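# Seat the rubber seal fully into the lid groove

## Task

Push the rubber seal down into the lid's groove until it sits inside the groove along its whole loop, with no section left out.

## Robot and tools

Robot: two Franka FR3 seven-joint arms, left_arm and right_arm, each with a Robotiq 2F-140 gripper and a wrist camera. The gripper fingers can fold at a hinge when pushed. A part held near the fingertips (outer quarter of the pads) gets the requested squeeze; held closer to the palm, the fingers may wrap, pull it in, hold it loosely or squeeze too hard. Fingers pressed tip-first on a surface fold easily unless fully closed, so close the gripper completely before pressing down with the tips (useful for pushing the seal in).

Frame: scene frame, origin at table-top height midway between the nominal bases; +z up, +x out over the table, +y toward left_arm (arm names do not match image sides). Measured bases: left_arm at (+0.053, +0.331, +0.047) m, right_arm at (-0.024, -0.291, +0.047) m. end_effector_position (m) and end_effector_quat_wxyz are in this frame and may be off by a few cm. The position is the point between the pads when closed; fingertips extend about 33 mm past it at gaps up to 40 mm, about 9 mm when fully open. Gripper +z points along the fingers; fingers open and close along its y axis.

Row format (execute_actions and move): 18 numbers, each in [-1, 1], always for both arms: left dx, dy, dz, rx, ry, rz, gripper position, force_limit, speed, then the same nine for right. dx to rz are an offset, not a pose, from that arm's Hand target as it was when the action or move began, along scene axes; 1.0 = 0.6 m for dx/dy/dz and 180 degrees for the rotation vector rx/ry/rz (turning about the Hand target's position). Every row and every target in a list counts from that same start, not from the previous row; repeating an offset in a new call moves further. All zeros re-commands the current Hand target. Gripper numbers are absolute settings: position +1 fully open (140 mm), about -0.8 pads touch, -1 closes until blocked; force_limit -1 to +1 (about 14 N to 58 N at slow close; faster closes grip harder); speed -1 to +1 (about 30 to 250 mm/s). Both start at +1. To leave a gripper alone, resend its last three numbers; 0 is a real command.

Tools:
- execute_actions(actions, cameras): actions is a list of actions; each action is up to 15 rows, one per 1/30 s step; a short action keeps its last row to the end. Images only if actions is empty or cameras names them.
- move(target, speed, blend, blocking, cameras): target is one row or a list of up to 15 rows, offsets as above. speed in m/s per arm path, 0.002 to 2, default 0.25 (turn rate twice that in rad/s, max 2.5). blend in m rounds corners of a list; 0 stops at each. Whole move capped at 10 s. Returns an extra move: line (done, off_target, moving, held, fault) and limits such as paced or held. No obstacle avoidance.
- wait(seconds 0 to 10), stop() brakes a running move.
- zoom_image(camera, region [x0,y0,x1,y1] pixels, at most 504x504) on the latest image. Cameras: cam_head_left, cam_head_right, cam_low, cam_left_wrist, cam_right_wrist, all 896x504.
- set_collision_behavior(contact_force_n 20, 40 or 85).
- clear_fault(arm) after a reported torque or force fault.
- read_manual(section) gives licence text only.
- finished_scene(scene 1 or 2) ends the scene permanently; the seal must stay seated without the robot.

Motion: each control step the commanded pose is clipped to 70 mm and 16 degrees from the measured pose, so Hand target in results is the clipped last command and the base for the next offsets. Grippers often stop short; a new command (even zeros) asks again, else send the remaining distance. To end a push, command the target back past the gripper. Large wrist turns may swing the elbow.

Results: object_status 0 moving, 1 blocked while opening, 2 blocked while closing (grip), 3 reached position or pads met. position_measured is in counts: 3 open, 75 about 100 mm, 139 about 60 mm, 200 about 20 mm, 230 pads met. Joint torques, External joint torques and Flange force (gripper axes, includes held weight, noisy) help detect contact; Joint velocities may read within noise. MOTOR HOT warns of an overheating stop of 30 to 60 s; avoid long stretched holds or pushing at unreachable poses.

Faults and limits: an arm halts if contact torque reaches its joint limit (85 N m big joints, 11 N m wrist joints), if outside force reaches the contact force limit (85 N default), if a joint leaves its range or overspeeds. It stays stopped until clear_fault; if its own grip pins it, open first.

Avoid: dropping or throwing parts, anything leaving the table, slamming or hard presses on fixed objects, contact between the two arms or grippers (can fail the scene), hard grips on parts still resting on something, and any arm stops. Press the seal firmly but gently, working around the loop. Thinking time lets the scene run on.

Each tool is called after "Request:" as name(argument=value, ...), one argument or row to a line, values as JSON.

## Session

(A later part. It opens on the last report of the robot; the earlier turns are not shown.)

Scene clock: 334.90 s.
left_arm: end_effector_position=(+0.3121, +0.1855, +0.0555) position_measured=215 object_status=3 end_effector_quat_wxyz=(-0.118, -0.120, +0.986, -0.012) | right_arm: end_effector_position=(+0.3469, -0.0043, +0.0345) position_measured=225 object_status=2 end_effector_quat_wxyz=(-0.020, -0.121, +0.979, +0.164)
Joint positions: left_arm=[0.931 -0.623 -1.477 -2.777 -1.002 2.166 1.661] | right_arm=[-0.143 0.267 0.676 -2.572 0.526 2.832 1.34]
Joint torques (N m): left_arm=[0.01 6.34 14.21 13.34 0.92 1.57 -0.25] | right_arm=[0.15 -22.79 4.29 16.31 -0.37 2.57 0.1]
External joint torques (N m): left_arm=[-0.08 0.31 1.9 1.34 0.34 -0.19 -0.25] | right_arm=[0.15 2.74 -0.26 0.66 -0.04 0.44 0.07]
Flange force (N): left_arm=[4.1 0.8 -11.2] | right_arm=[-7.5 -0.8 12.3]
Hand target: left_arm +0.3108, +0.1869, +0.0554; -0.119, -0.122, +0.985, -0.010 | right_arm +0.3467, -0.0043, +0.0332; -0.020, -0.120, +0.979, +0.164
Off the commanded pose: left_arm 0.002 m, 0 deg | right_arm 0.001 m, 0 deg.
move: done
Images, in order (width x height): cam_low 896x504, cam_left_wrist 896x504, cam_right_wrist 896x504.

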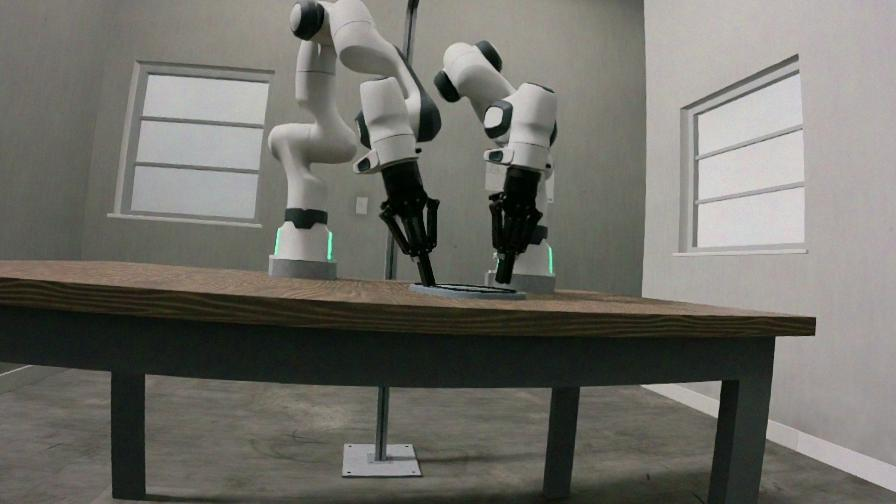

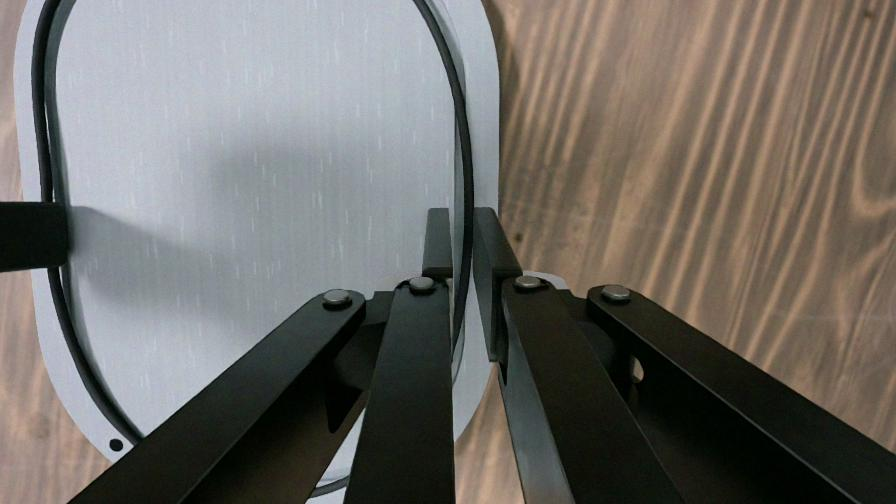

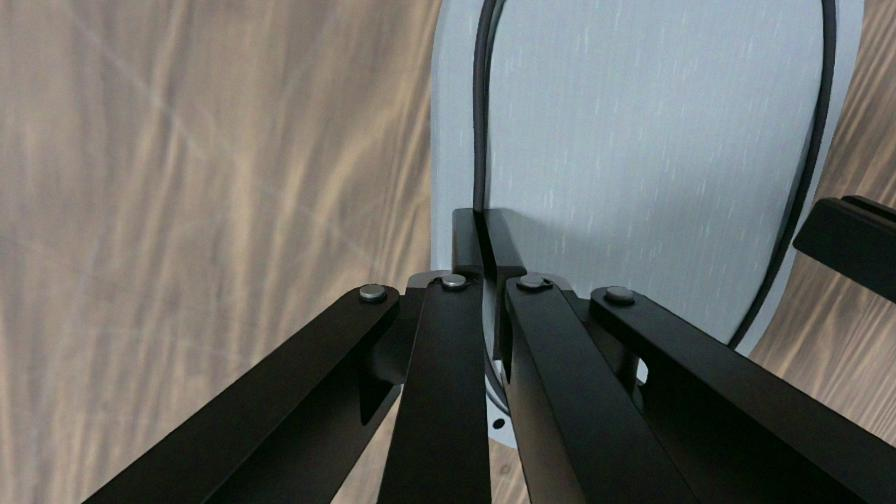

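Request:
move(
  target=[-0.1,0.08,0.3,0.016,-0.065,0,-1,-1,-1,0,0,0,0,0,0,-1,-0.5,-1],
  speed=0.15,
  cameras=["cam_left_wrist","cam_head_left","cam_head_right"],
)

Request:
zoom_image(
  camera="cam_left_wrist",
  region=[150, 0, 550, 300],
)

Request:
zoom_image(
  camera="cam_head_right",
  region=[340, 280, 480, 410],
)

Scene clock: 352.10 s.
left_arm: end_effector_position=(+0.2514, +0.2345, +0.2346) position_measured=230 object_status=3 end_effector_quat_wxyz=(-0.015, -0.120, +0.993, +0.001) | right_arm: end_effector_position=(+0.3469, -0.0043, +0.0345) position_measured=225 object_status=2 end_effector_quat_wxyz=(-0.020, -0.121, +0.979, +0.164)
Joint positions: left_arm=[0.33 -1.369 -0.656 -2.947 -0.637 1.588 1.523] | right_arm=[-0.143 0.267 0.676 -2.572 0.526 2.832 1.34]
Joint velocities: left_arm=[-0.001 -0.002 0 0 0 -0.004 -0.004] | right_arm=[within noise]
Joint torques (N m): left_arm=[0.54 9.67 11.37 21.01 1.07 2.18 -0.27] | right_arm=[0.16 -22.79 4.28 16.25 -0.4 2.56 0.09]
External joint torques (N m): left_arm=[0.55 0.54 1.48 1.78 0.25 -0.17 -0.27] | right_arm=[0.12 2.77 -0.31 0.59 -0.06 0.44 0.06]
Flange force (N): left_arm=[-3.9 0.7 -8.7] | right_arm=[-7.5 -1.0 12.3]
Hand target: left_arm +0.2508, +0.2349, +0.2354; -0.015, -0.123, +0.992, +0.002 | right_arm +0.3467, -0.0043, +0.0332; -0.020, -0.120, +0.979, +0.164
Off the commanded pose: left_arm 0.001 m, 0 deg | right_arm 0.001 m, 0 deg.
move: done
Images, in order (width x height): cam_head_left 896x504, cam_head_right 896x504, cam_left_wrist 896x504.

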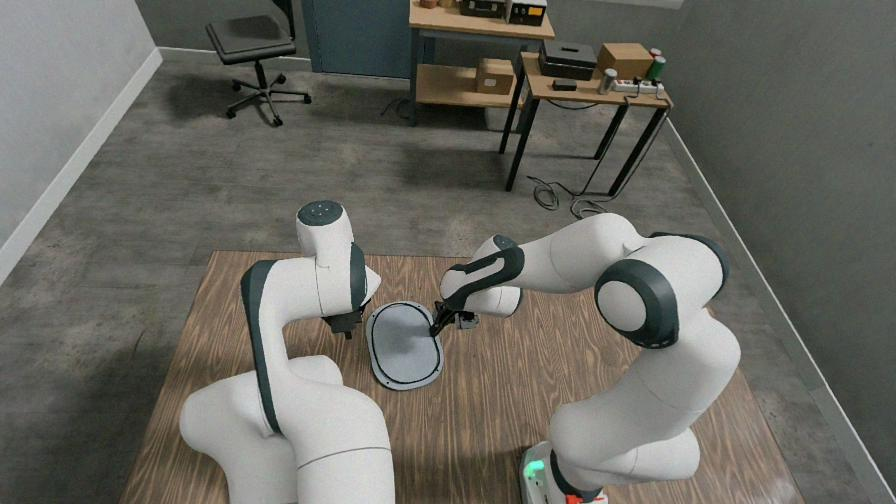

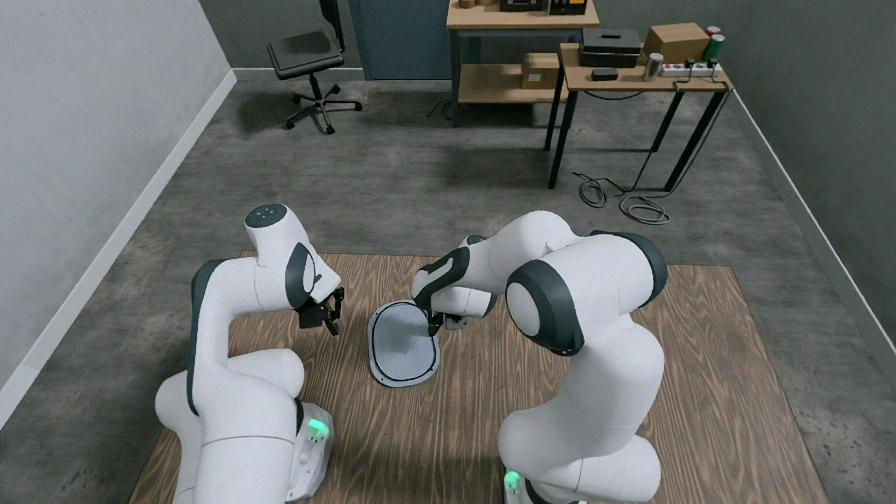

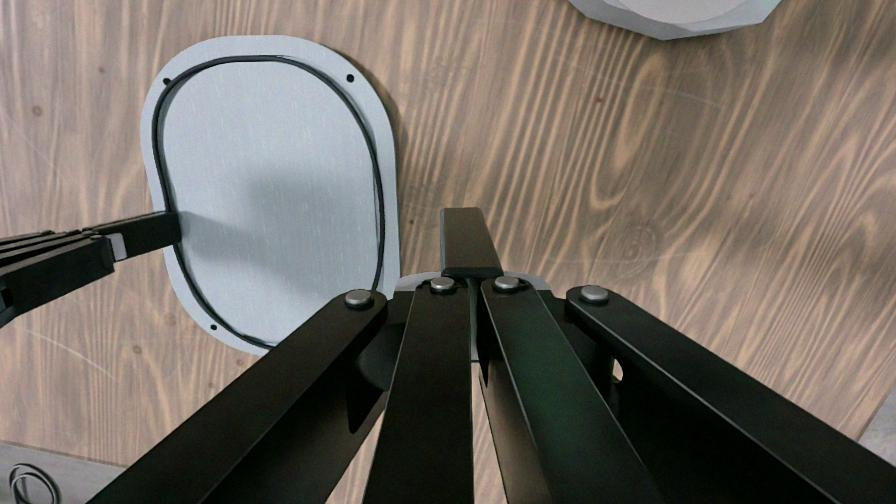

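Scaled by 1.260 from the camera's 896x504 image, which has a finer 1280x720 frame.

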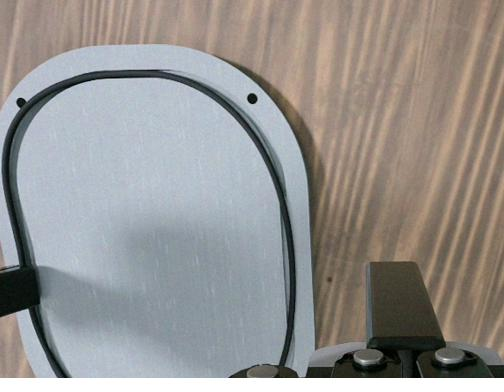

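Scaled by 3.600 from the camera's 896x504 image, which has a finer 1280x720 frame.

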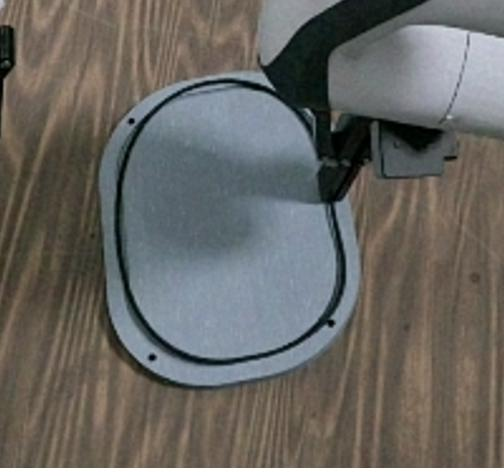

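Request:
move(
  target=[-0.06,-0.2865,-0.276,0,0,0,-1,-1,-1,0,0,0,0,0,0,-1,-0.5,-1],
  speed=0.15,
  cameras=["cam_left_wrist","cam_head_right"],
)

Request:
zoom_image(
  camera="cam_head_right",
  region=[340, 280, 480, 410],
)

Scene clock: 362.57 s.
left_arm: end_effector_position=(+0.2128, +0.0643, +0.0693) position_measured=230 object_status=3 end_effector_quat_wxyz=(-0.018, -0.120, +0.993, +0.004) | right_arm: end_effector_position=(+0.3469, -0.0043, +0.0345) position_measured=225 object_status=2 end_effector_quat_wxyz=(-0.020, -0.121, +0.979, +0.164)
Joint positions: left_arm=[0.209 -1.253 -1.494 -2.855 -1.407 1.816 1.224] | right_arm=[-0.143 0.267 0.676 -2.572 0.526 2.832 1.34]
Joint velocities: left_arm=[-0.001 0 0 -0.001 0 0 -0.007] | right_arm=[within noise]
Joint torques (N m): left_arm=[0.88 12.52 19.83 6.99 0.52 2.57 -0.26] | right_arm=[0.23 -22.81 4.28 16.31 -0.39 2.57 0.14]
External joint torques (N m): left_arm=[0.93 0.6 1.53 1.8 -0.23 0.23 -0.26] | right_arm=[0.21 2.76 -0.28 0.63 -0.06 0.45 0.1]
Flange force (N): left_arm=[-4.5 -6.4 -3.6] | right_arm=[-7.7 -0.6 12.5]
Hand target: left_arm +0.2148, +0.0630, +0.0698; -0.015, -0.123, +0.992, +0.002 | right_arm +0.3467, -0.0043, +0.0332; -0.020, -0.120, +0.979, +0.164
Off the commanded pose: left_arm 0.002 m, 1 deg | right_arm 0.001 m, 0 deg.
move: done
Images, in order (width x height): cam_head_right 896x504, cam_left_wrist 896x504.

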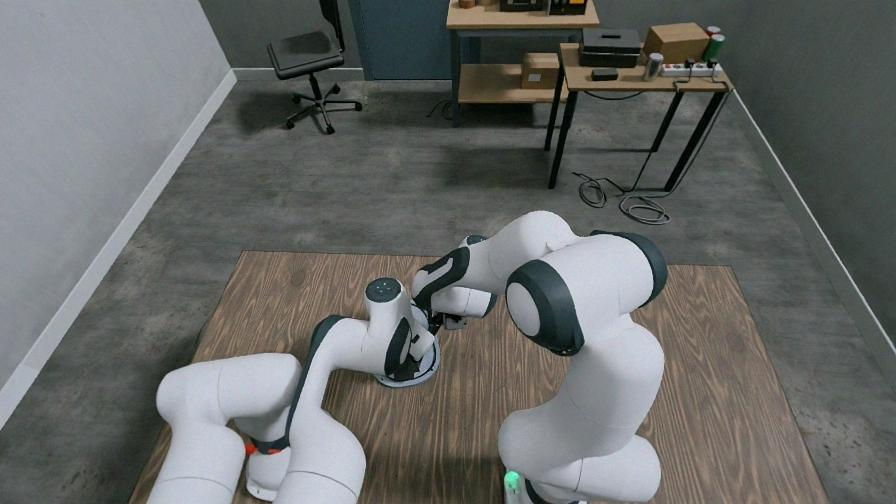

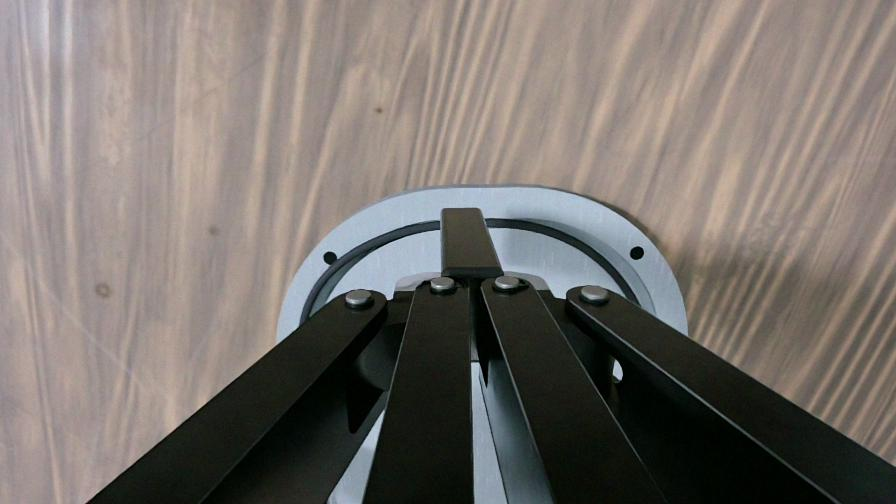

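Scaled by 3.600 from the camera's 896x504 image, which has a finer 1280x720 frame.

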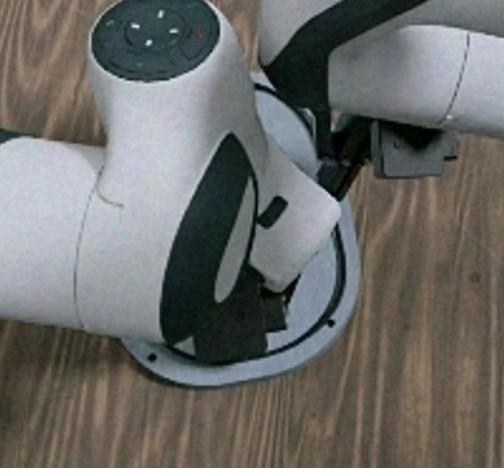

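Request:
move(
  target=[0,0,-0.045,0,0,0,-1,-1,-1,0,0,0,0,0,0,-1,-0.5,-1],
  speed=0.04,
)

Request:
execute_actions(
  actions=[
    [[0,0,-0.003,0,0,0,-1,-1,-1,0,0,0,0,0,0,-1,-0.5,-1]],
    [[0,0,-0.003,0,0,0,-1,-1,-1,0,0,0,0,0,0,-1,-0.5,-1]],
    [[0,0,-0.003,0,0,0,-1,-1,-1,0,0,0,0,0,0,-1,-0.5,-1]],
  ],
  cameras=["cam_left_wrist"],
)

Scene clock: 375.43 s.
left_arm: end_effector_position=(+0.2135, +0.0650, +0.0427) position_measured=230 object_status=3 end_effector_quat_wxyz=(-0.017, -0.126, +0.992, +0.004) | right_arm: end_effector_position=(+0.3469, -0.0043, +0.0345) position_measured=225 object_status=2 end_effector_quat_wxyz=(-0.020, -0.121, +0.979, +0.164)
Joint positions: left_arm=[0.244 -1.253 -1.6 -2.848 -1.502 1.847 1.235] | right_arm=[-0.143 0.267 0.676 -2.572 0.526 2.832 1.34]
Joint velocities: left_arm=[-0.001 0 -0.001 -0.001 -0.001 0.001 0.006] | right_arm=[within noise]
Joint torques (N m): left_arm=[0.75 14.07 19.8 5.06 0.11 2.61 0.16] | right_arm=[0.2 -22.78 4.23 16.29 -0.39 2.55 0.09]
External joint torques (N m): left_arm=[0.79 1.47 1.3 1.98 -0.64 0.26 0.16] | right_arm=[0.25 2.77 -0.27 0.63 -0.06 0.41 0.06]
Flange force (N): left_arm=[-5.2 -6.4 -0.1] | right_arm=[-7.7 -0.7 12.5]
Hand target: left_arm +0.2148, +0.0630, +0.0428; -0.015, -0.123, +0.992, +0.002 | right_arm +0.3467, -0.0043, +0.0332; -0.020, -0.120, +0.979, +0.164
Off the commanded pose: left_arm 0.002 m, 1 deg | right_arm 0.001 m, 0 deg.
move: done

Scene clock: 377.13 s.
left_arm: end_effector_position=(+0.2173, +0.0613, +0.0420) position_measured=230 object_status=3 end_effector_quat_wxyz=(-0.013, -0.126, +0.992, -0.001) | right_arm: end_effector_position=(+0.3481, -0.0046, +0.0346) position_measured=225 object_status=2 end_effector_quat_wxyz=(-0.019, -0.120, +0.979, +0.164)
Joint positions: left_arm=[0.25 -1.253 -1.607 -2.845 -1.517 1.86 1.239] | right_arm=[-0.143 0.267 0.675 -2.572 0.526 2.835 1.34]
Joint torques (N m): left_arm=[2.29 15.46 10.73 4.23 -0.5 2.17 0.25] | right_arm=[0.28 -23.02 4.85 16.08 -0.35 2.17 0.11]
External joint torques (N m): left_arm=[2.25 2.8 -7.89 1.21 -1.23 -0.23 0.25] | right_arm=[0.37 2.52 0.39 0.48 -0.03 0.04 0.08]
External joint torques at the end of the 1st action: left_arm=[1.15 1.93 -1.51 2.22 -0.96 0.09 0.15] | right_arm=[0.25 2.63 0.05 0.4 -0.03 0.14 0.1]
External joint torques at the end of the 2nd action: left_arm=[1.67 2.37 -4.92 1.9 -1.31 0.09 0.14] | right_arm=[0.3 2.59 0.24 0.48 -0.02 0.06 0.07]
Flange force (N): left_arm=[-13.1 -12.1 39.3] | right_arm=[-5.6 -0.1 9.7]
Flange force at the end of the 1st action (N): left_arm=[-7.6 -9.3 12.6] | right_arm=[-6.3 -0.4 10.6]
Flange force at the end of the 2nd action (N): left_arm=[-10.3 -11.3 27.8] | right_arm=[-6.0 -0.3 10.1]
Hand target: left_arm +0.2148, +0.0630, +0.0374; -0.015, -0.123, +0.992, +0.002 | right_arm +0.3467, -0.0043, +0.0332; -0.020, -0.120, +0.979, +0.164
Off the commanded pose: left_arm 0.005 m, 1 deg | right_arm 0.002 m, 0 deg.
Images, in order (width x height): cam_left_wrist 896x504.

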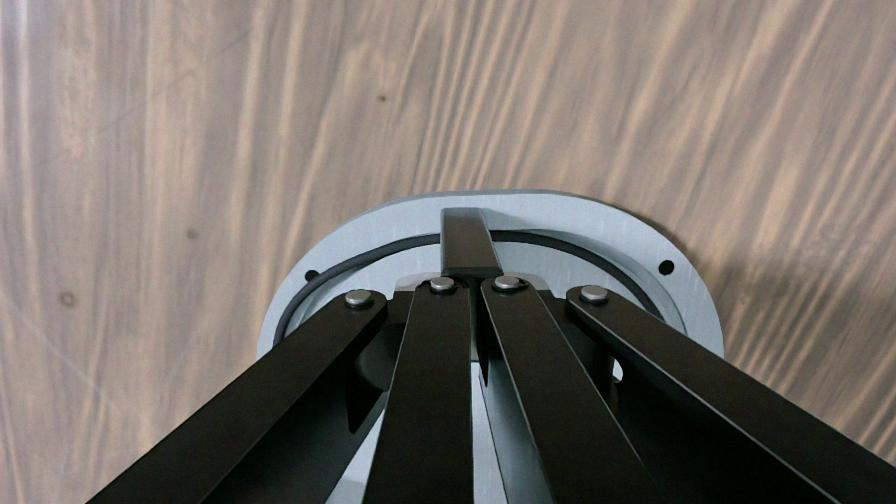

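Request:
execute_actions(
  actions=[
    [[-0.004,0.003,-0.003,0,0,0,-1,-1,-1,0,0,0,0,0,0,-1,-0.5,-1]],
    [[0,0,-0.003,0,0,0,-1,-1,-1,0,0,0,0,0,0,-1,-0.5,-1]],
  ],
)

Request:
move(
  target=[-0.008,0,0.08,0,0,0,-1,-1,-1,0,0,0,0,0,0,-1,-0.5,-1],
  speed=0.08,
  cameras=["cam_left_wrist"],
)

Request:
zoom_image(
  camera="cam_left_wrist",
  region=[250, 150, 700, 350],
)

Scene clock: 385.30 s.
left_arm: end_effector_position=(+0.2186, +0.0599, +0.0418) position_measured=230 object_status=3 end_effector_quat_wxyz=(-0.008, -0.126, +0.992, -0.005) | right_arm: end_effector_position=(+0.3481, -0.0046, +0.0346) position_measured=225 object_status=2 end_effector_quat_wxyz=(-0.019, -0.120, +0.979, +0.164)
Joint positions: left_arm=[0.241 -1.253 -1.61 -2.85 -1.528 1.872 1.239] | right_arm=[-0.143 0.267 0.675 -2.572 0.526 2.835 1.34]
Joint torques (N m): left_arm=[2.44 17.27 5.22 3.82 -0.82 1.53 0.18] | right_arm=[0.28 -23 4.85 16.14 -0.35 2.16 0.12]
External joint torques (N m): left_arm=[2.45 4.65 -13.27 0.97 -1.54 -0.88 0.18] | right_arm=[0.17 2.52 0.21 0.58 -0.01 0.04 0.09]
External joint torques at the end of the 1st action: left_arm=[1.61 3.63 -10.43 0.7 -1.66 -0.49 0.09] | right_arm=[0.24 2.46 0.26 0.55 -0.02 0.06 0.1]
Flange force (N): left_arm=[-14.3 -13.9 61.8] | right_arm=[-6.0 -0.4 9.6]
Flange force at the end of the 1st action (N): left_arm=[-9.7 -10.0 49.9] | right_arm=[-5.8 -0.2 9.5]
Hand target: left_arm +0.2124, +0.0648, +0.0338; -0.015, -0.123, +0.992, +0.002 | right_arm +0.3467, -0.0043, +0.0332; -0.020, -0.120, +0.979, +0.164
Off the commanded pose: left_arm 0.011 m, 1 deg | right_arm 0.002 m, 0 deg.

Scene clock: 386.73 s.
left_arm: end_effector_position=(+0.2086, +0.0634, +0.0819) position_measured=230 object_status=3 end_effector_quat_wxyz=(-0.014, -0.120, +0.993, +0.001) | right_arm: end_effector_position=(+0.3481, -0.0046, +0.0346) position_measured=225 object_status=2 end_effector_quat_wxyz=(-0.019, -0.120, +0.979, +0.164)
Joint positions: left_arm=[0.163 -1.257 -1.443 -2.868 -1.368 1.81 1.195] | right_arm=[-0.143 0.267 0.675 -2.572 0.526 2.835 1.34]
Joint velocities: left_arm=[0.001 0 0.001 -0.001 0 0 -0.006] | right_arm=[within noise]
Joint torques (N m): left_arm=[0.05 12.74 20.36 7.13 1.05 2.19 -0.25] | right_arm=[0.29 -23.04 4.82 16.08 -0.33 2.16 0.09]
External joint torques (N m): left_arm=[0.06 1.28 2.36 0.98 0.32 -0.19 -0.25] | right_arm=[0.24 2.54 0.23 0.41 0 0.02 0.06]
Flange force (N): left_arm=[-0.3 -1.1 -9.7] | right_arm=[-5.5 -0.4 9.6]
Hand target: left_arm +0.2076, +0.0648, +0.0818; -0.015, -0.123, +0.992, +0.002 | right_arm +0.3467, -0.0043, +0.0332; -0.020, -0.120, +0.979, +0.164
Off the commanded pose: left_arm 0.002 m, 0 deg | right_arm 0.002 m, 0 deg.
move: done
Images, in order (width x height): cam_left_wrist 896x504.

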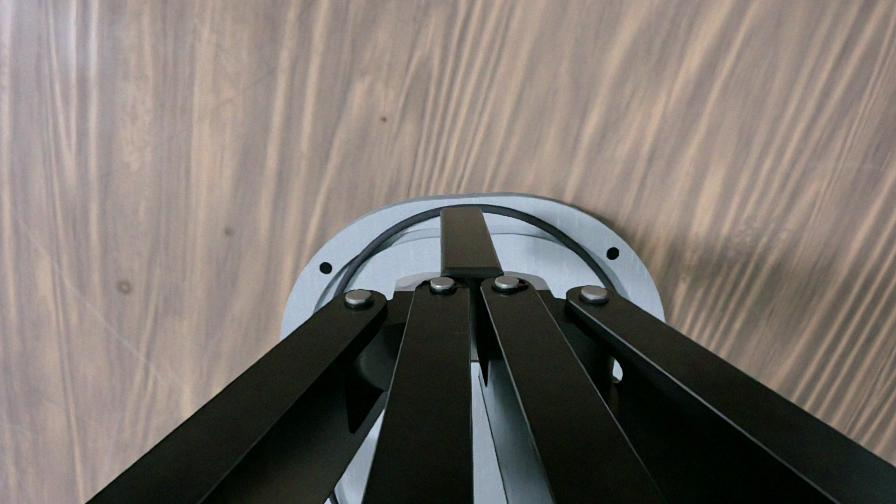

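Scaled by 1.120 from the camera's 896x504 image, which has a finer 1280x720 frame.

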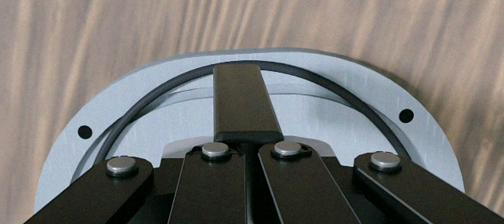

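Request:
move(
  target=[
    [-0.016,-0.004,0,0,0,0,-1,-1,-1,0,0,0,0,0,0,-1,-0.5,-1],
    [-0.016,-0.004,-0.064,0,0,0,-1,-1,-1,0,0,0,0,0,0,-1,-0.5,-1],
  ],
  speed=0.06,
  cameras=["cam_left_wrist"],
)

Request:
execute_actions(
  actions=[
    [[0,0,-0.003,0,0,0,-1,-1,-1,0,0,0,0,0,0,-1,-0.5,-1]],
    [[0,0,-0.003,0,0,0,-1,-1,-1,0,0,0,0,0,0,-1,-0.5,-1]],
  ],
  cameras=["cam_left_wrist"],
)

Scene clock: 400.50 s.
left_arm: end_effector_position=(+0.2002, +0.0642, +0.0454) position_measured=230 object_status=3 end_effector_quat_wxyz=(-0.013, -0.127, +0.992, +0.003) | right_arm: end_effector_position=(+0.3482, -0.0046, +0.0346) position_measured=225 object_status=2 end_effector_quat_wxyz=(-0.019, -0.120, +0.979, +0.164)
Joint positions: left_arm=[0.168 -1.25 -1.586 -2.874 -1.499 1.858 1.185] | right_arm=[-0.143 0.267 0.675 -2.572 0.526 2.835 1.34]
Joint velocities: left_arm=[0.001 0 -0.001 0 0 0.002 0.005] | right_arm=[within noise]
Joint torques (N m): left_arm=[0.87 14.9 16.01 5.67 -0.6 1.97 0.14] | right_arm=[0.3 -23.06 4.85 16.01 -0.34 2.14 0.12]
External joint torques (N m): left_arm=[0.84 2.67 -1.96 2.47 -1.34 -0.4 0.14] | right_arm=[0.31 2.58 0.31 0.34 -0.01 0 0.09]
Flange force (N): left_arm=[-6.4 -10.3 15.5] | right_arm=[-5.4 -0.2 9.7]
Hand target: left_arm +0.1980, +0.0624, +0.0434; -0.015, -0.123, +0.992, +0.002 | right_arm +0.3467, -0.0043, +0.0332; -0.020, -0.120, +0.979, +0.164
Off the commanded pose: left_arm 0.003 m, 1 deg | right_arm 0.002 m, 0 deg.
move: done
Images, in order (width x height): cam_left_wrist 896x504.

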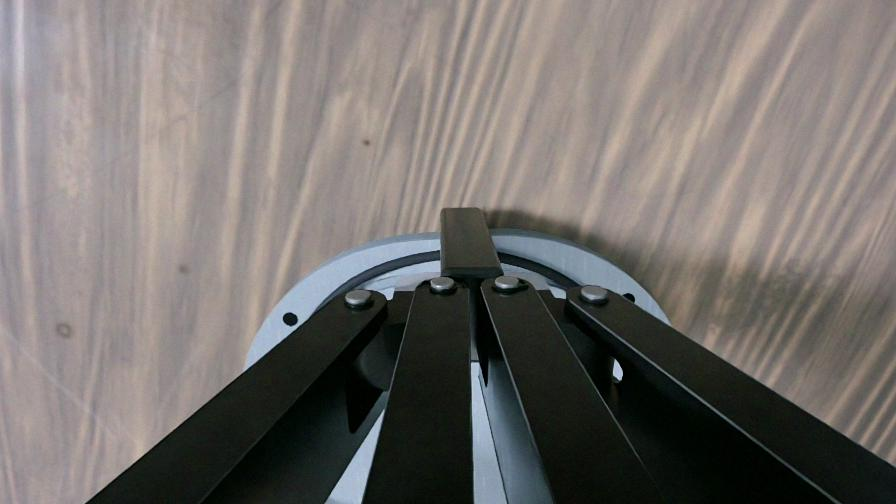

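Scene clock: 401.70 s.
left_arm: end_effector_position=(+0.2046, +0.0629, +0.0448) position_measured=230 object_status=3 end_effector_quat_wxyz=(-0.007, -0.127, +0.992, +0.000) | right_arm: end_effector_position=(+0.3482, -0.0046, +0.0346) position_measured=225 object_status=2 end_effector_quat_wxyz=(-0.019, -0.120, +0.979, +0.164)
Joint positions: left_arm=[0.173 -1.248 -1.593 -2.873 -1.507 1.874 1.189] | right_arm=[-0.143 0.267 0.675 -2.572 0.526 2.835 1.34]
Joint torques (N m): left_arm=[1.04 16.81 11.11 5.55 -1.05 1.1 0.13] | right_arm=[0.31 -22.96 4.87 16.06 -0.34 2.14 0.16]
External joint torques (N m): left_arm=[1.09 4.62 -6.87 2.4 -1.78 -1.31 0.13] | right_arm=[0.28 2.64 0.3 0.44 -0.01 0.01 0.12]
External joint torques at the end of the 1st action: left_arm=[0.85 4.01 -4.53 2.84 -1.73 -0.79 0.18] | right_arm=[0.36 2.47 0.42 0.46 -0.01 0 0.06]
Flange force (N): left_arm=[-8.3 -13.2 36.9] | right_arm=[-5.8 -0.2 10.0]
Flange force at the end of the 1st action (N): left_arm=[-7.3 -12.6 27.6] | right_arm=[-5.3 -0.1 9.3]
Hand target: left_arm +0.1980, +0.0624, +0.0398; -0.015, -0.123, +0.992, +0.002 | right_arm +0.3467, -0.0043, +0.0332; -0.020, -0.120, +0.979, +0.164
Off the commanded pose: left_arm 0.008 m, 1 deg | right_arm 0.002 m, 0 deg.
Images, in order (width x height): cam_left_wrist 896x504.

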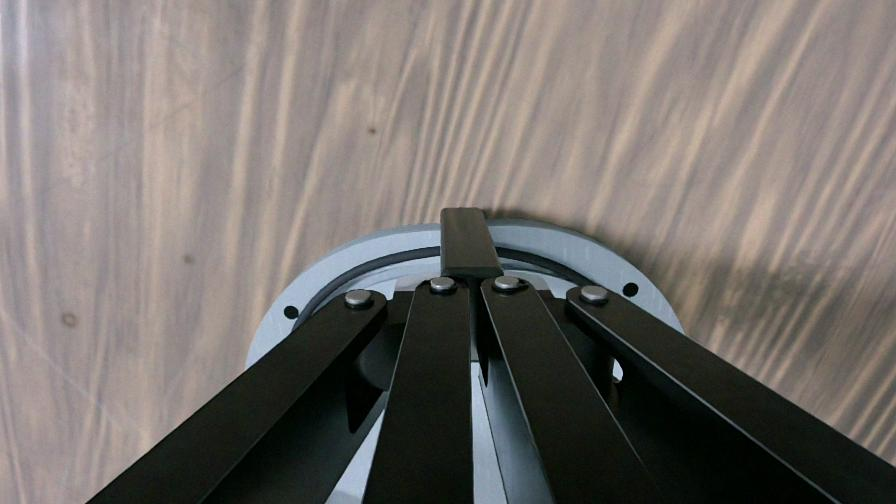

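Request:
execute_actions(
  actions=[
    [[0.014,0.003,0,0,0,0,-1,-1,-1,0,0,0,0,0,0,-1,-0.5,-1]],
    [[0.008,0.002,0,0,0,0,-1,-1,-1,0,0,0,0,0,0,-1,-0.5,-1]],
  ],
  cameras=["cam_left_wrist"],
)

Request:
zoom_image(
  camera="cam_left_wrist",
  region=[220, 190, 720, 340],
)

Scene clock: 409.40 s.
left_arm: end_effector_position=(+0.2161, +0.0666, +0.0423) position_measured=230 object_status=3 end_effector_quat_wxyz=(-0.009, -0.128, +0.992, +0.001) | right_arm: end_effector_position=(+0.3481, -0.0046, +0.0346) position_measured=225 object_status=2 end_effector_quat_wxyz=(-0.019, -0.120, +0.979, +0.164)
Joint positions: left_arm=[0.231 -1.238 -1.603 -2.86 -1.507 1.88 1.23] | right_arm=[-0.143 0.267 0.675 -2.572 0.526 2.835 1.34]
Joint velocities: left_arm=[0 0 -0.002 0.001 0 0 0.006] | right_arm=[within noise]
Joint torques (N m): left_arm=[0.19 16.23 16.6 5.46 0.05 1.27 0.15] | right_arm=[0.27 -23.07 4.82 16.02 -0.35 2.18 0.11]
External joint torques (N m): left_arm=[0.21 3.81 -1.61 2.37 -0.69 -1.13 0.14] | right_arm=[0.38 2.53 0.38 0.4 -0.03 0.04 0.08]
External joint torques at the end of the 1st action: left_arm=[1.34 4.69 -6.81 2.25 -1.49 -1.14 0.19] | right_arm=[0.31 2.45 0.28 0.37 -0.01 0 0.12]
Flange force (N): left_arm=[-3.9 -7.8 10.2] | right_arm=[-5.4 -0.1 9.7]
Flange force at the end of the 1st action (N): left_arm=[-9.8 -13.4 35.8] | right_arm=[-5.4 -0.1 9.3]
Hand target: left_arm +0.2112, +0.0654, +0.0398; -0.015, -0.123, +0.992, +0.002 | right_arm +0.3467, -0.0043, +0.0332; -0.020, -0.120, +0.979, +0.164
Off the commanded pose: left_arm 0.006 m, 1 deg | right_arm 0.002 m, 0 deg.
Images, in order (width x height): cam_left_wrist 896x504.

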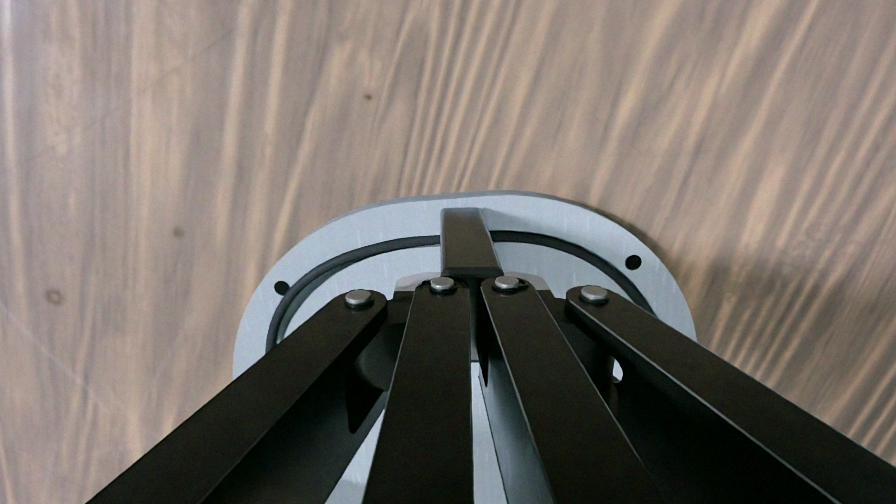

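Scaled by 1.008 from the camera's 896x504 image, which has a finer 1280x720 frame.

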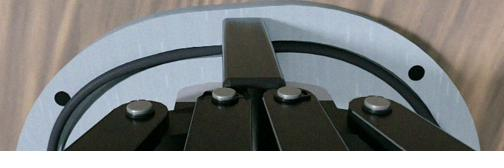

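Request:
execute_actions(
  actions=[
    [[0.004,0.001,-0.004,0,0,0,-1,-1,-1,0,0,0,0,0,0,-1,-0.5,-1]],
    [[0,0,-0.004,0,0,0,-1,-1,-1,0,0,0,0,0,0,-1,-0.5,-1]],
    [[0,0,0.0025,0,0,0,-1,-1,-1,0,0,0,0,0,0,-1,-0.5,-1]],
    [[0,0,0.0035,0,0,0,-1,-1,-1,0,0,0,0,0,0,-1,-0.5,-1]],
  ],
)

Request:
move(
  target=[0.006,0.0,0.1,0,0,0,-1,-1,-1,0,0,0,0,0,0,-1,-0.5,-1],
  speed=0.08,
  cameras=["cam_left_wrist"],
)

Request:
zoom_image(
  camera="cam_left_wrist",
  region=[250, 150, 700, 350],
)

Scene clock: 418.40 s.
left_arm: end_effector_position=(+0.2194, +0.0632, +0.0421) position_measured=230 object_status=3 end_effector_quat_wxyz=(-0.008, -0.127, +0.992, -0.003) | right_arm: end_effector_position=(+0.3483, -0.0046, +0.0346) position_measured=225 object_status=2 end_effector_quat_wxyz=(-0.019, -0.120, +0.979, +0.164)
Joint positions: left_arm=[0.244 -1.236 -1.606 -2.853 -1.516 1.886 1.24] | right_arm=[-0.143 0.267 0.675 -2.571 0.526 2.835 1.34]
Joint torques (N m): left_arm=[0.36 16.34 15.02 3.36 1.16 0.9 0.12] | right_arm=[0.27 -23.09 4.88 15.98 -0.35 2.12 0.13]
External joint torques (N m): left_arm=[0.34 3.84 -3.32 0.25 0.44 -1.51 0.12] | right_arm=[0.23 2.53 0.28 0.37 -0.01 0 0.09]
External joint torques at the end of the 1st action: left_arm=[2.03 3.52 -6.9 1.52 -1.29 -0.5 0.2] | right_arm=[0.32 2.58 0.33 0.29 -0.01 -0.02 0.07]
External joint torques at the end of the 2nd action: left_arm=[2.5 4.03 -11.2 1 -1.47 -0.88 0.28] | right_arm=[0.29 2.48 0.31 0.31 -0.01 -0.02 0.06]
External joint torques at the end of the 3rd action: left_arm=[1.41 4.28 -8.05 1.45 -1.02 -1.07 0.26] | right_arm=[0.22 2.44 0.27 0.29 -0.02 -0.01 0.07]
Flange force (N): left_arm=[-2.9 -3.3 11.6] | right_arm=[-5.4 -0.3 9.4]
Flange force at the end of the 1st action (N): left_arm=[-12.0 -12.1 36.4] | right_arm=[-5.2 -0.3 9.6]
Flange force at the end of the 2nd action (N): left_arm=[-14.7 -13.8 54.2] | right_arm=[-5.1 -0.3 9.2]
Flange force at the end of the 3rd action (N): left_arm=[-9.9 -11.1 38.5] | right_arm=[-5.0 -0.4 9.0]
Hand target: left_arm +0.2136, +0.0660, +0.0386; -0.015, -0.123, +0.992, +0.002 | right_arm +0.3467, -0.0043, +0.0332; -0.020, -0.120, +0.979, +0.164
Off the commanded pose: left_arm 0.007 m, 1 deg | right_arm 0.002 m, 0 deg.

Scene clock: 419.90 s.
left_arm: end_effector_position=(+0.2183, +0.0663, +0.0983) position_measured=230 object_status=3 end_effector_quat_wxyz=(-0.014, -0.122, +0.992, +0.001) | right_arm: end_effector_position=(+0.3483, -0.0046, +0.0346) position_measured=225 object_status=2 end_effector_quat_wxyz=(-0.019, -0.120, +0.979, +0.164)
Joint positions: left_arm=[0.186 -1.246 -1.38 -2.857 -1.301 1.801 1.207] | right_arm=[-0.143 0.267 0.675 -2.571 0.526 2.835 1.34]
Joint velocities: left_arm=[0.001 -0.001 0 0.001 0.001 -0.001 -0.004] | right_arm=[within noise]
Joint torques (N m): left_arm=[0.09 12.4 20.3 9.18 1.08 2.23 -0.25] | right_arm=[0.22 -23.13 4.87 15.98 -0.34 2.12 0.17]
External joint torques (N m): left_arm=[0.11 1.27 2.39 1.62 0.33 -0.14 -0.25] | right_arm=[0.32 2.45 0.42 0.32 -0.02 -0.02 0.14]
Flange force (N): left_arm=[-1.4 -2.8 -9.7] | right_arm=[-5.0 0.0 9.1]
Hand target: left_arm +0.2172, +0.0660, +0.0986; -0.015, -0.123, +0.992, +0.002 | right_arm +0.3467, -0.0043, +0.0332; -0.020, -0.120, +0.979, +0.164
Off the commanded pose: left_arm 0.001 m, 0 deg | right_arm 0.002 m, 0 deg.
move: done
Images, in order (width x height): cam_left_wrist 896x504.

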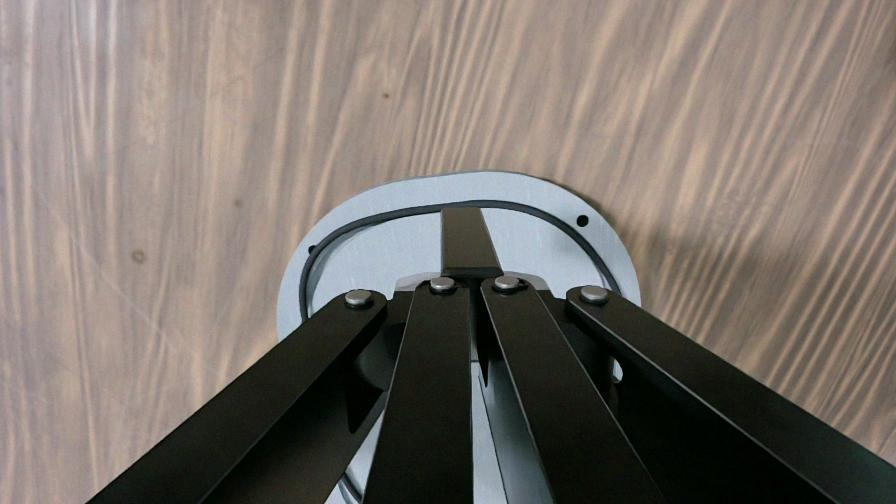

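Scaled by 1.120 from the camera's 896x504 image, which has a finer 1280x720 frame.

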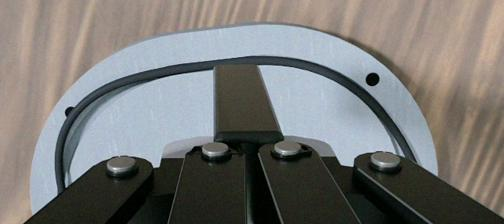

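Request:
move(
  target=[
    [0.028,-0.075,-0.0643,0,0,0,-1,-1,-1,0,0,0,0,0,0,-1,-0.5,-1],
    [0.028,-0.075,-0.1027,0,0,0,-1,-1,-1,0,0,0,0,0,0,-1,-0.5,-1],
    [0.032,-0.077,-0.0643,0,0,0,-1,-1,-1,0,0,0,0,0,0,-1,-0.5,-1],
    [0.028,-0.075,0.0,0,0,0,-1,-1,-1,0,0,0,0,0,0,-1,-0.5,-1],
  ],
  speed=[0.08,0.03,0.03,0.1],
  cameras=["cam_left_wrist"],
)

Request:
zoom_image(
  camera="cam_left_wrist",
  region=[250, 100, 750, 380],
)

Scene clock: 436.60 s.
left_arm: end_effector_position=(+0.2183, +0.0639, +0.0962) position_measured=230 object_status=3 end_effector_quat_wxyz=(-0.015, -0.121, +0.993, +0.003) | right_arm: end_effector_position=(+0.3483, -0.0046, +0.0346) position_measured=225 object_status=2 end_effector_quat_wxyz=(-0.019, -0.120, +0.979, +0.164)
Joint positions: left_arm=[0.194 -1.243 -1.392 -2.848 -1.306 1.802 1.205] | right_arm=[-0.143 0.267 0.675 -2.571 0.526 2.835 1.34]
Joint torques (N m): left_arm=[0.03 12.45 20.63 8.51 0.78 2.42 -0.08] | right_arm=[0.22 -23.14 4.86 15.97 -0.34 2.13 0.11]
External joint torques (N m): left_arm=[0.01 1.17 2.49 1.11 0.04 0.05 -0.09] | right_arm=[0.4 2.45 0.48 0.35 -0.02 -0.02 0.08]
Flange force (N): left_arm=[-0.9 -0.9 -8.6] | right_arm=[-4.9 0.0 9.1]
Hand target: left_arm +0.2183, +0.0648, +0.0964; -0.015, -0.121, +0.992, +0.003 (not the last commanded pose) | right_arm +0.3467, -0.0043, +0.0332; -0.020, -0.120, +0.979, +0.164
Off the commanded pose: left_arm 0.046 m, 0 deg | right_arm 0.002 m, 0 deg.
move: held (left_arm; a check stopped the path); path passed 0 of 4 targets; limits=held
pose unreachable (left arm): on one or more control steps of this call, first in action 0 (counted from 0), this arm could not follow its commanded pose, so it was not sent that pose on those steps. It may still have moved: this result reports where it is.
cause: moving toward the commanded pose would bring a part of the arm too close to another arm (a part of this arm just beyond joint 7 (wrist roll) and a part of the right arm just beyond its joint 5 (forearm roll), at the place that arm is still heading or pushing toward).
Images, in order (width x height): cam_left_wrist 896x504.

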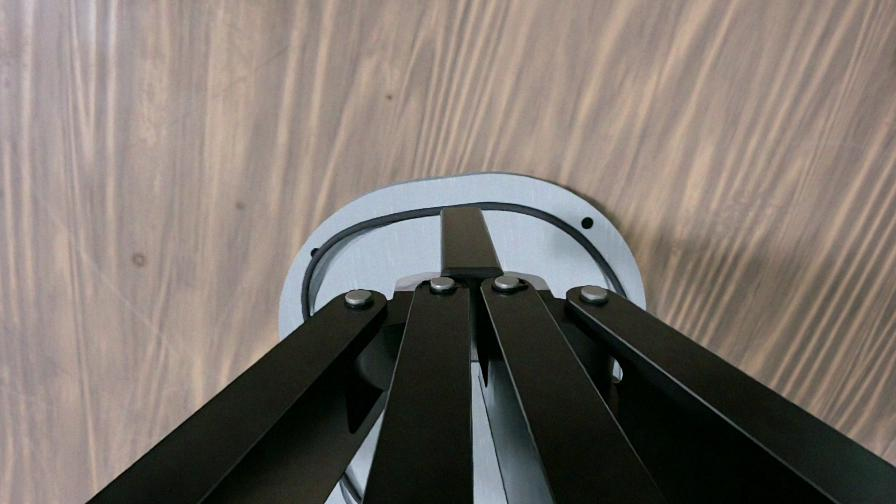

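Scaled by 1.008 from the camera's 896x504 image, which has a finer 1280x720 frame.

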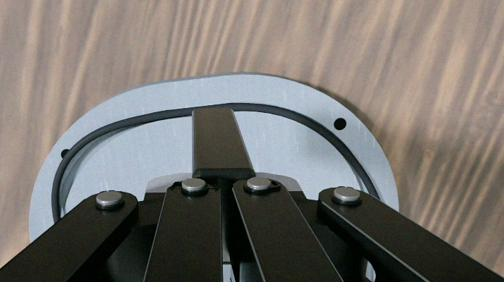

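Request:
move(
  target=[
    [-0.04,0.2,0.25,0,0,0,-1,-1,-1,0,0,0.002,0,0,0,-1,-0.5,-1],
    [-0.04,0.2,0.25,0,0,0,-1,-1,-1,0,0,0.002,0,0,0,-0.68,-0.5,-1],
    [-0.04,0.2,0.25,0,0,0,-1,-1,-1,0,0,0.03,0,0,0,-0.68,-0.5,-1],
    [-0.04,0.2,0.25,0,0,0,-1,-1,-1,-0.02,-0.08,0.2,0,0,0,-1,-1,-1],
  ],
  speed=[0.2,0.05,0.03,0.1],
  cameras=["cam_left_wrist","cam_right_wrist","cam_head_right"],
)

Request:
zoom_image(
  camera="cam_head_right",
  region=[340, 280, 480, 410],
)

Request:
zoom_image(
  camera="cam_right_wrist",
  region=[400, 0, 800, 350],
)

Scene clock: 452.40 s.
left_arm: end_effector_position=(+0.1951, +0.1845, +0.2461) position_measured=230 object_status=3 end_effector_quat_wxyz=(-0.014, -0.123, +0.992, +0.002) | right_arm: end_effector_position=(+0.3356, -0.0526, +0.1527) position_measured=230 object_status=3 end_effector_quat_wxyz=(-0.020, -0.118, +0.979, +0.163)
Joint positions: left_arm=[0.054 -1.497 -0.64 -2.947 -0.642 1.461 1.243] | right_arm=[-0.212 -0.236 0.643 -2.635 0.704 2.376 1.221]
Joint torques (N m): left_arm=[0.04 12.41 11.71 20.11 1.1 2.34 -0.01] | right_arm=[0.35 -15.01 -4.21 20.93 0.82 1.96 -0.1]
External joint torques (N m): left_arm=[0.06 1.22 1.79 1.59 0.32 -0.03 -0.01] | right_arm=[0.41 0.77 -0.45 0.12 0.37 -0.08 -0.13]
Flange force (N): left_arm=[-5.3 0.1 -9.5] | right_arm=[-1.1 -0.6 1.6]
Hand target: left_arm +0.1943, +0.1848, +0.2464; -0.015, -0.121, +0.992, +0.003 | right_arm +0.3347, -0.0523, +0.1532; -0.020, -0.120, +0.979, +0.164
Off the commanded pose: left_arm 0.001 m, 0 deg | right_arm 0.001 m, 0 deg.
move: done
Images, in order (width x height): cam_head_right 896x504, cam_left_wrist 896x504, cam_right_wrist 896x504.

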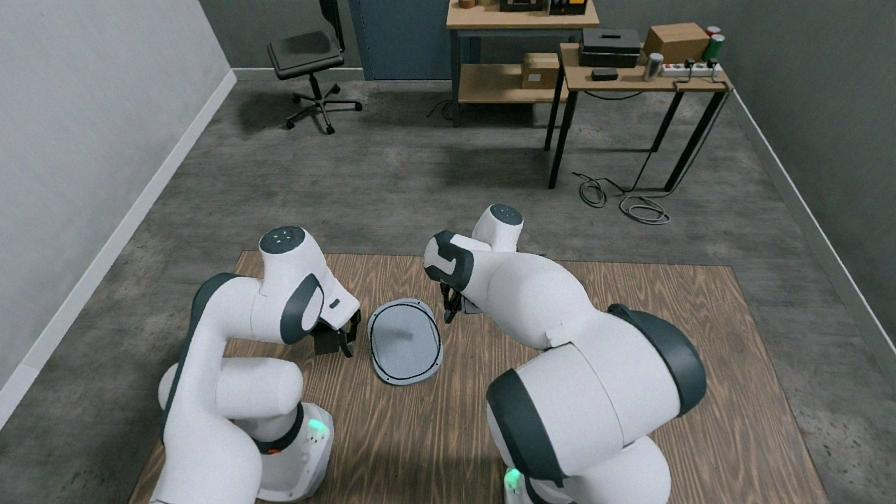

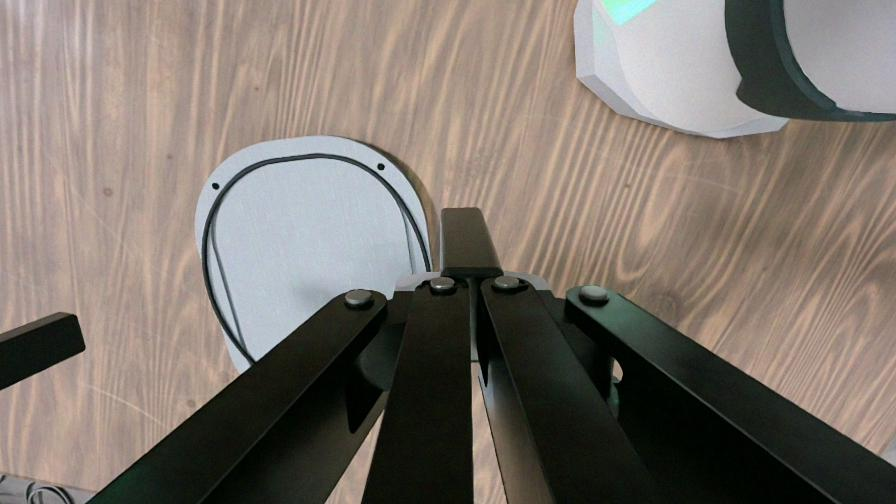

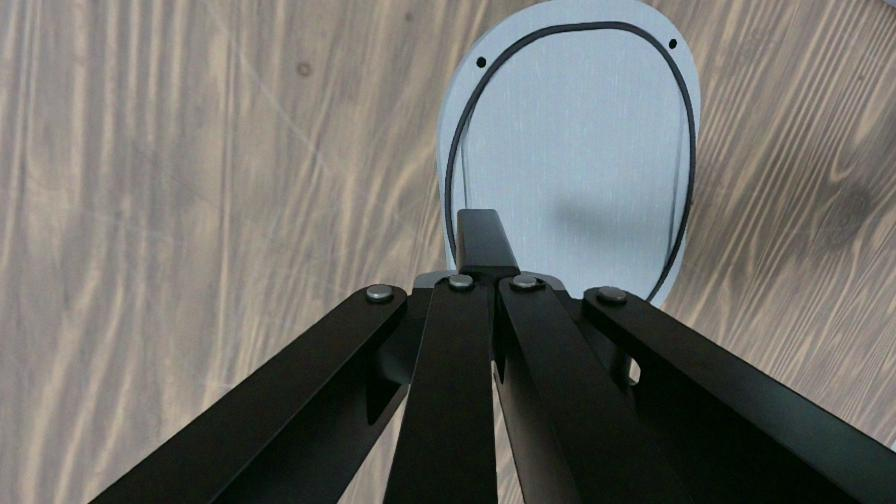

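Scaled by 3.600 from the camera's 896x504 image, which has a finer 1280x720 frame.

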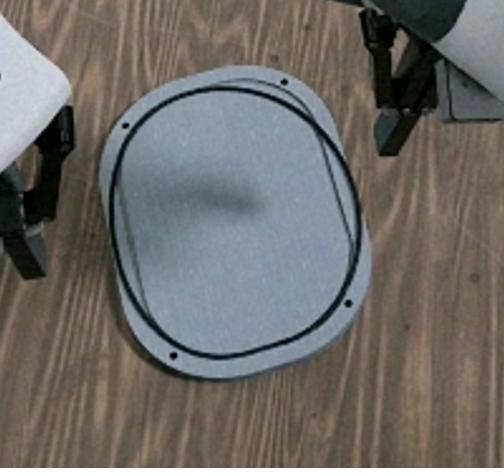

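Scaled by 1.260 from the camera's 896x504 image, which has a finer 1280x720 frame.

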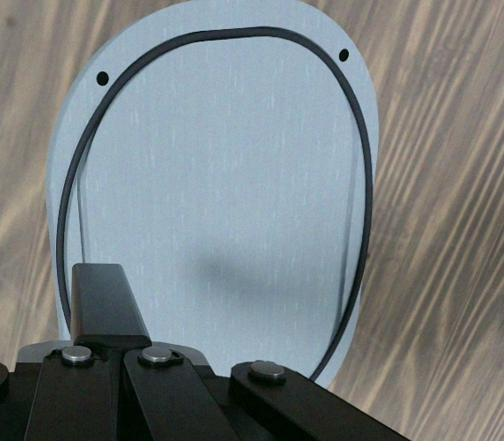

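Request:
move(
  target=[0.093,0.358,0.09,0,0,0,-1,-1,-1,-0.22,0.162,0.345,-0.1025,-0.0257,0,-1,-1,-1],
  cameras=["cam_right_wrist"],
)

Request:
zoom_image(
  camera="cam_right_wrist",
  region=[330, 100, 630, 400],
)

Scene clock: 462.33 s.
left_arm: end_effector_position=(+0.2489, +0.3986, +0.2998) position_measured=230 object_status=3 end_effector_quat_wxyz=(-0.016, -0.125, +0.992, +0.002) | right_arm: end_effector_position=(+0.2036, +0.0446, +0.3597) position_measured=230 object_status=3 end_effector_quat_wxyz=(+0.000, -0.124, +0.992, +0.000)
Joint positions: left_arm=[0.324 -1.181 0.008 -2.851 0.018 1.64 1.628] | right_arm=[-0.083 -0.769 0.797 -2.287 0.523 1.676 1.816]
Joint velocities: left_arm=[-0.001 -0.001 0.001 0 0 0 0.004] | right_arm=[-0.002 0 0 0.001 -0.001 0 0.005]
Joint torques (N m): left_arm=[0.08 6.42 0.03 26.32 1.15 2.63 0.13] | right_arm=[-0.55 2.64 -15.63 21.57 1.24 2.37 0.34]
External joint torques (N m): left_arm=[0.08 1.64 1.05 2.14 0.31 0.28 0.13] | right_arm=[-0.63 0.84 -0.38 0.27 0.4 -0.07 0.34]
Flange force (N): left_arm=[-10.8 4.2 -6.3] | right_arm=[-3.1 1.8 -1.3]
Hand target: left_arm +0.2501, +0.3996, +0.3004; -0.015, -0.121, +0.992, +0.003 | right_arm +0.2027, +0.0449, +0.3602; +0.000, -0.122, +0.993, +0.000
Off the commanded pose: left_arm 0.002 m, 0 deg | right_arm 0.001 m, 0 deg.
move: done
Images, in order (width x height): cam_right_wrist 896x504.

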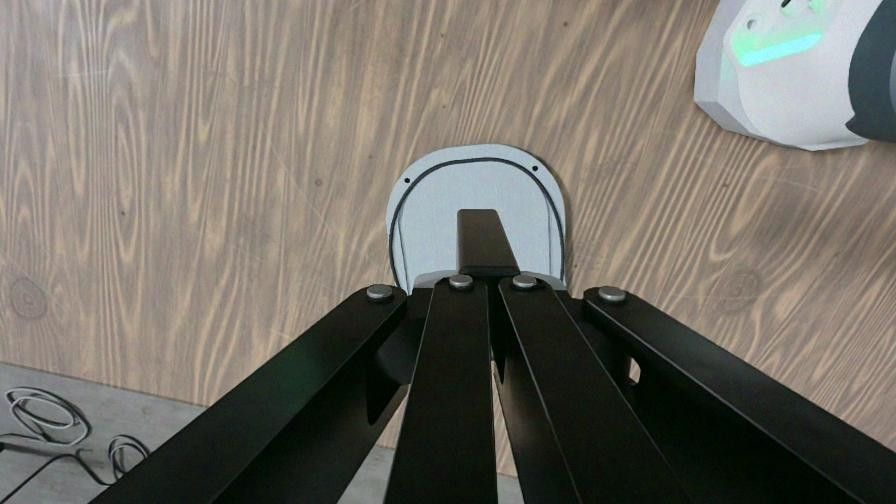

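Scaled by 1.680 from the camera's 896x504 image, which has a finer 1280x720 frame.

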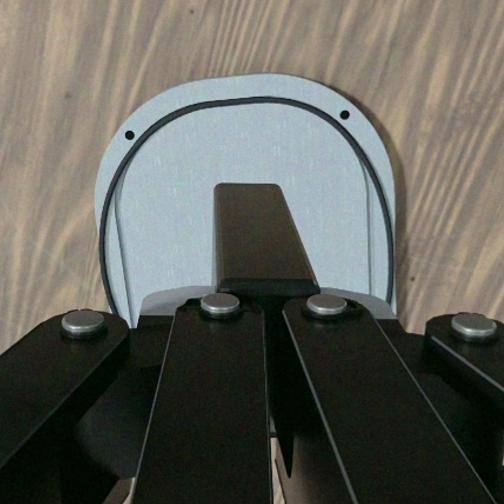

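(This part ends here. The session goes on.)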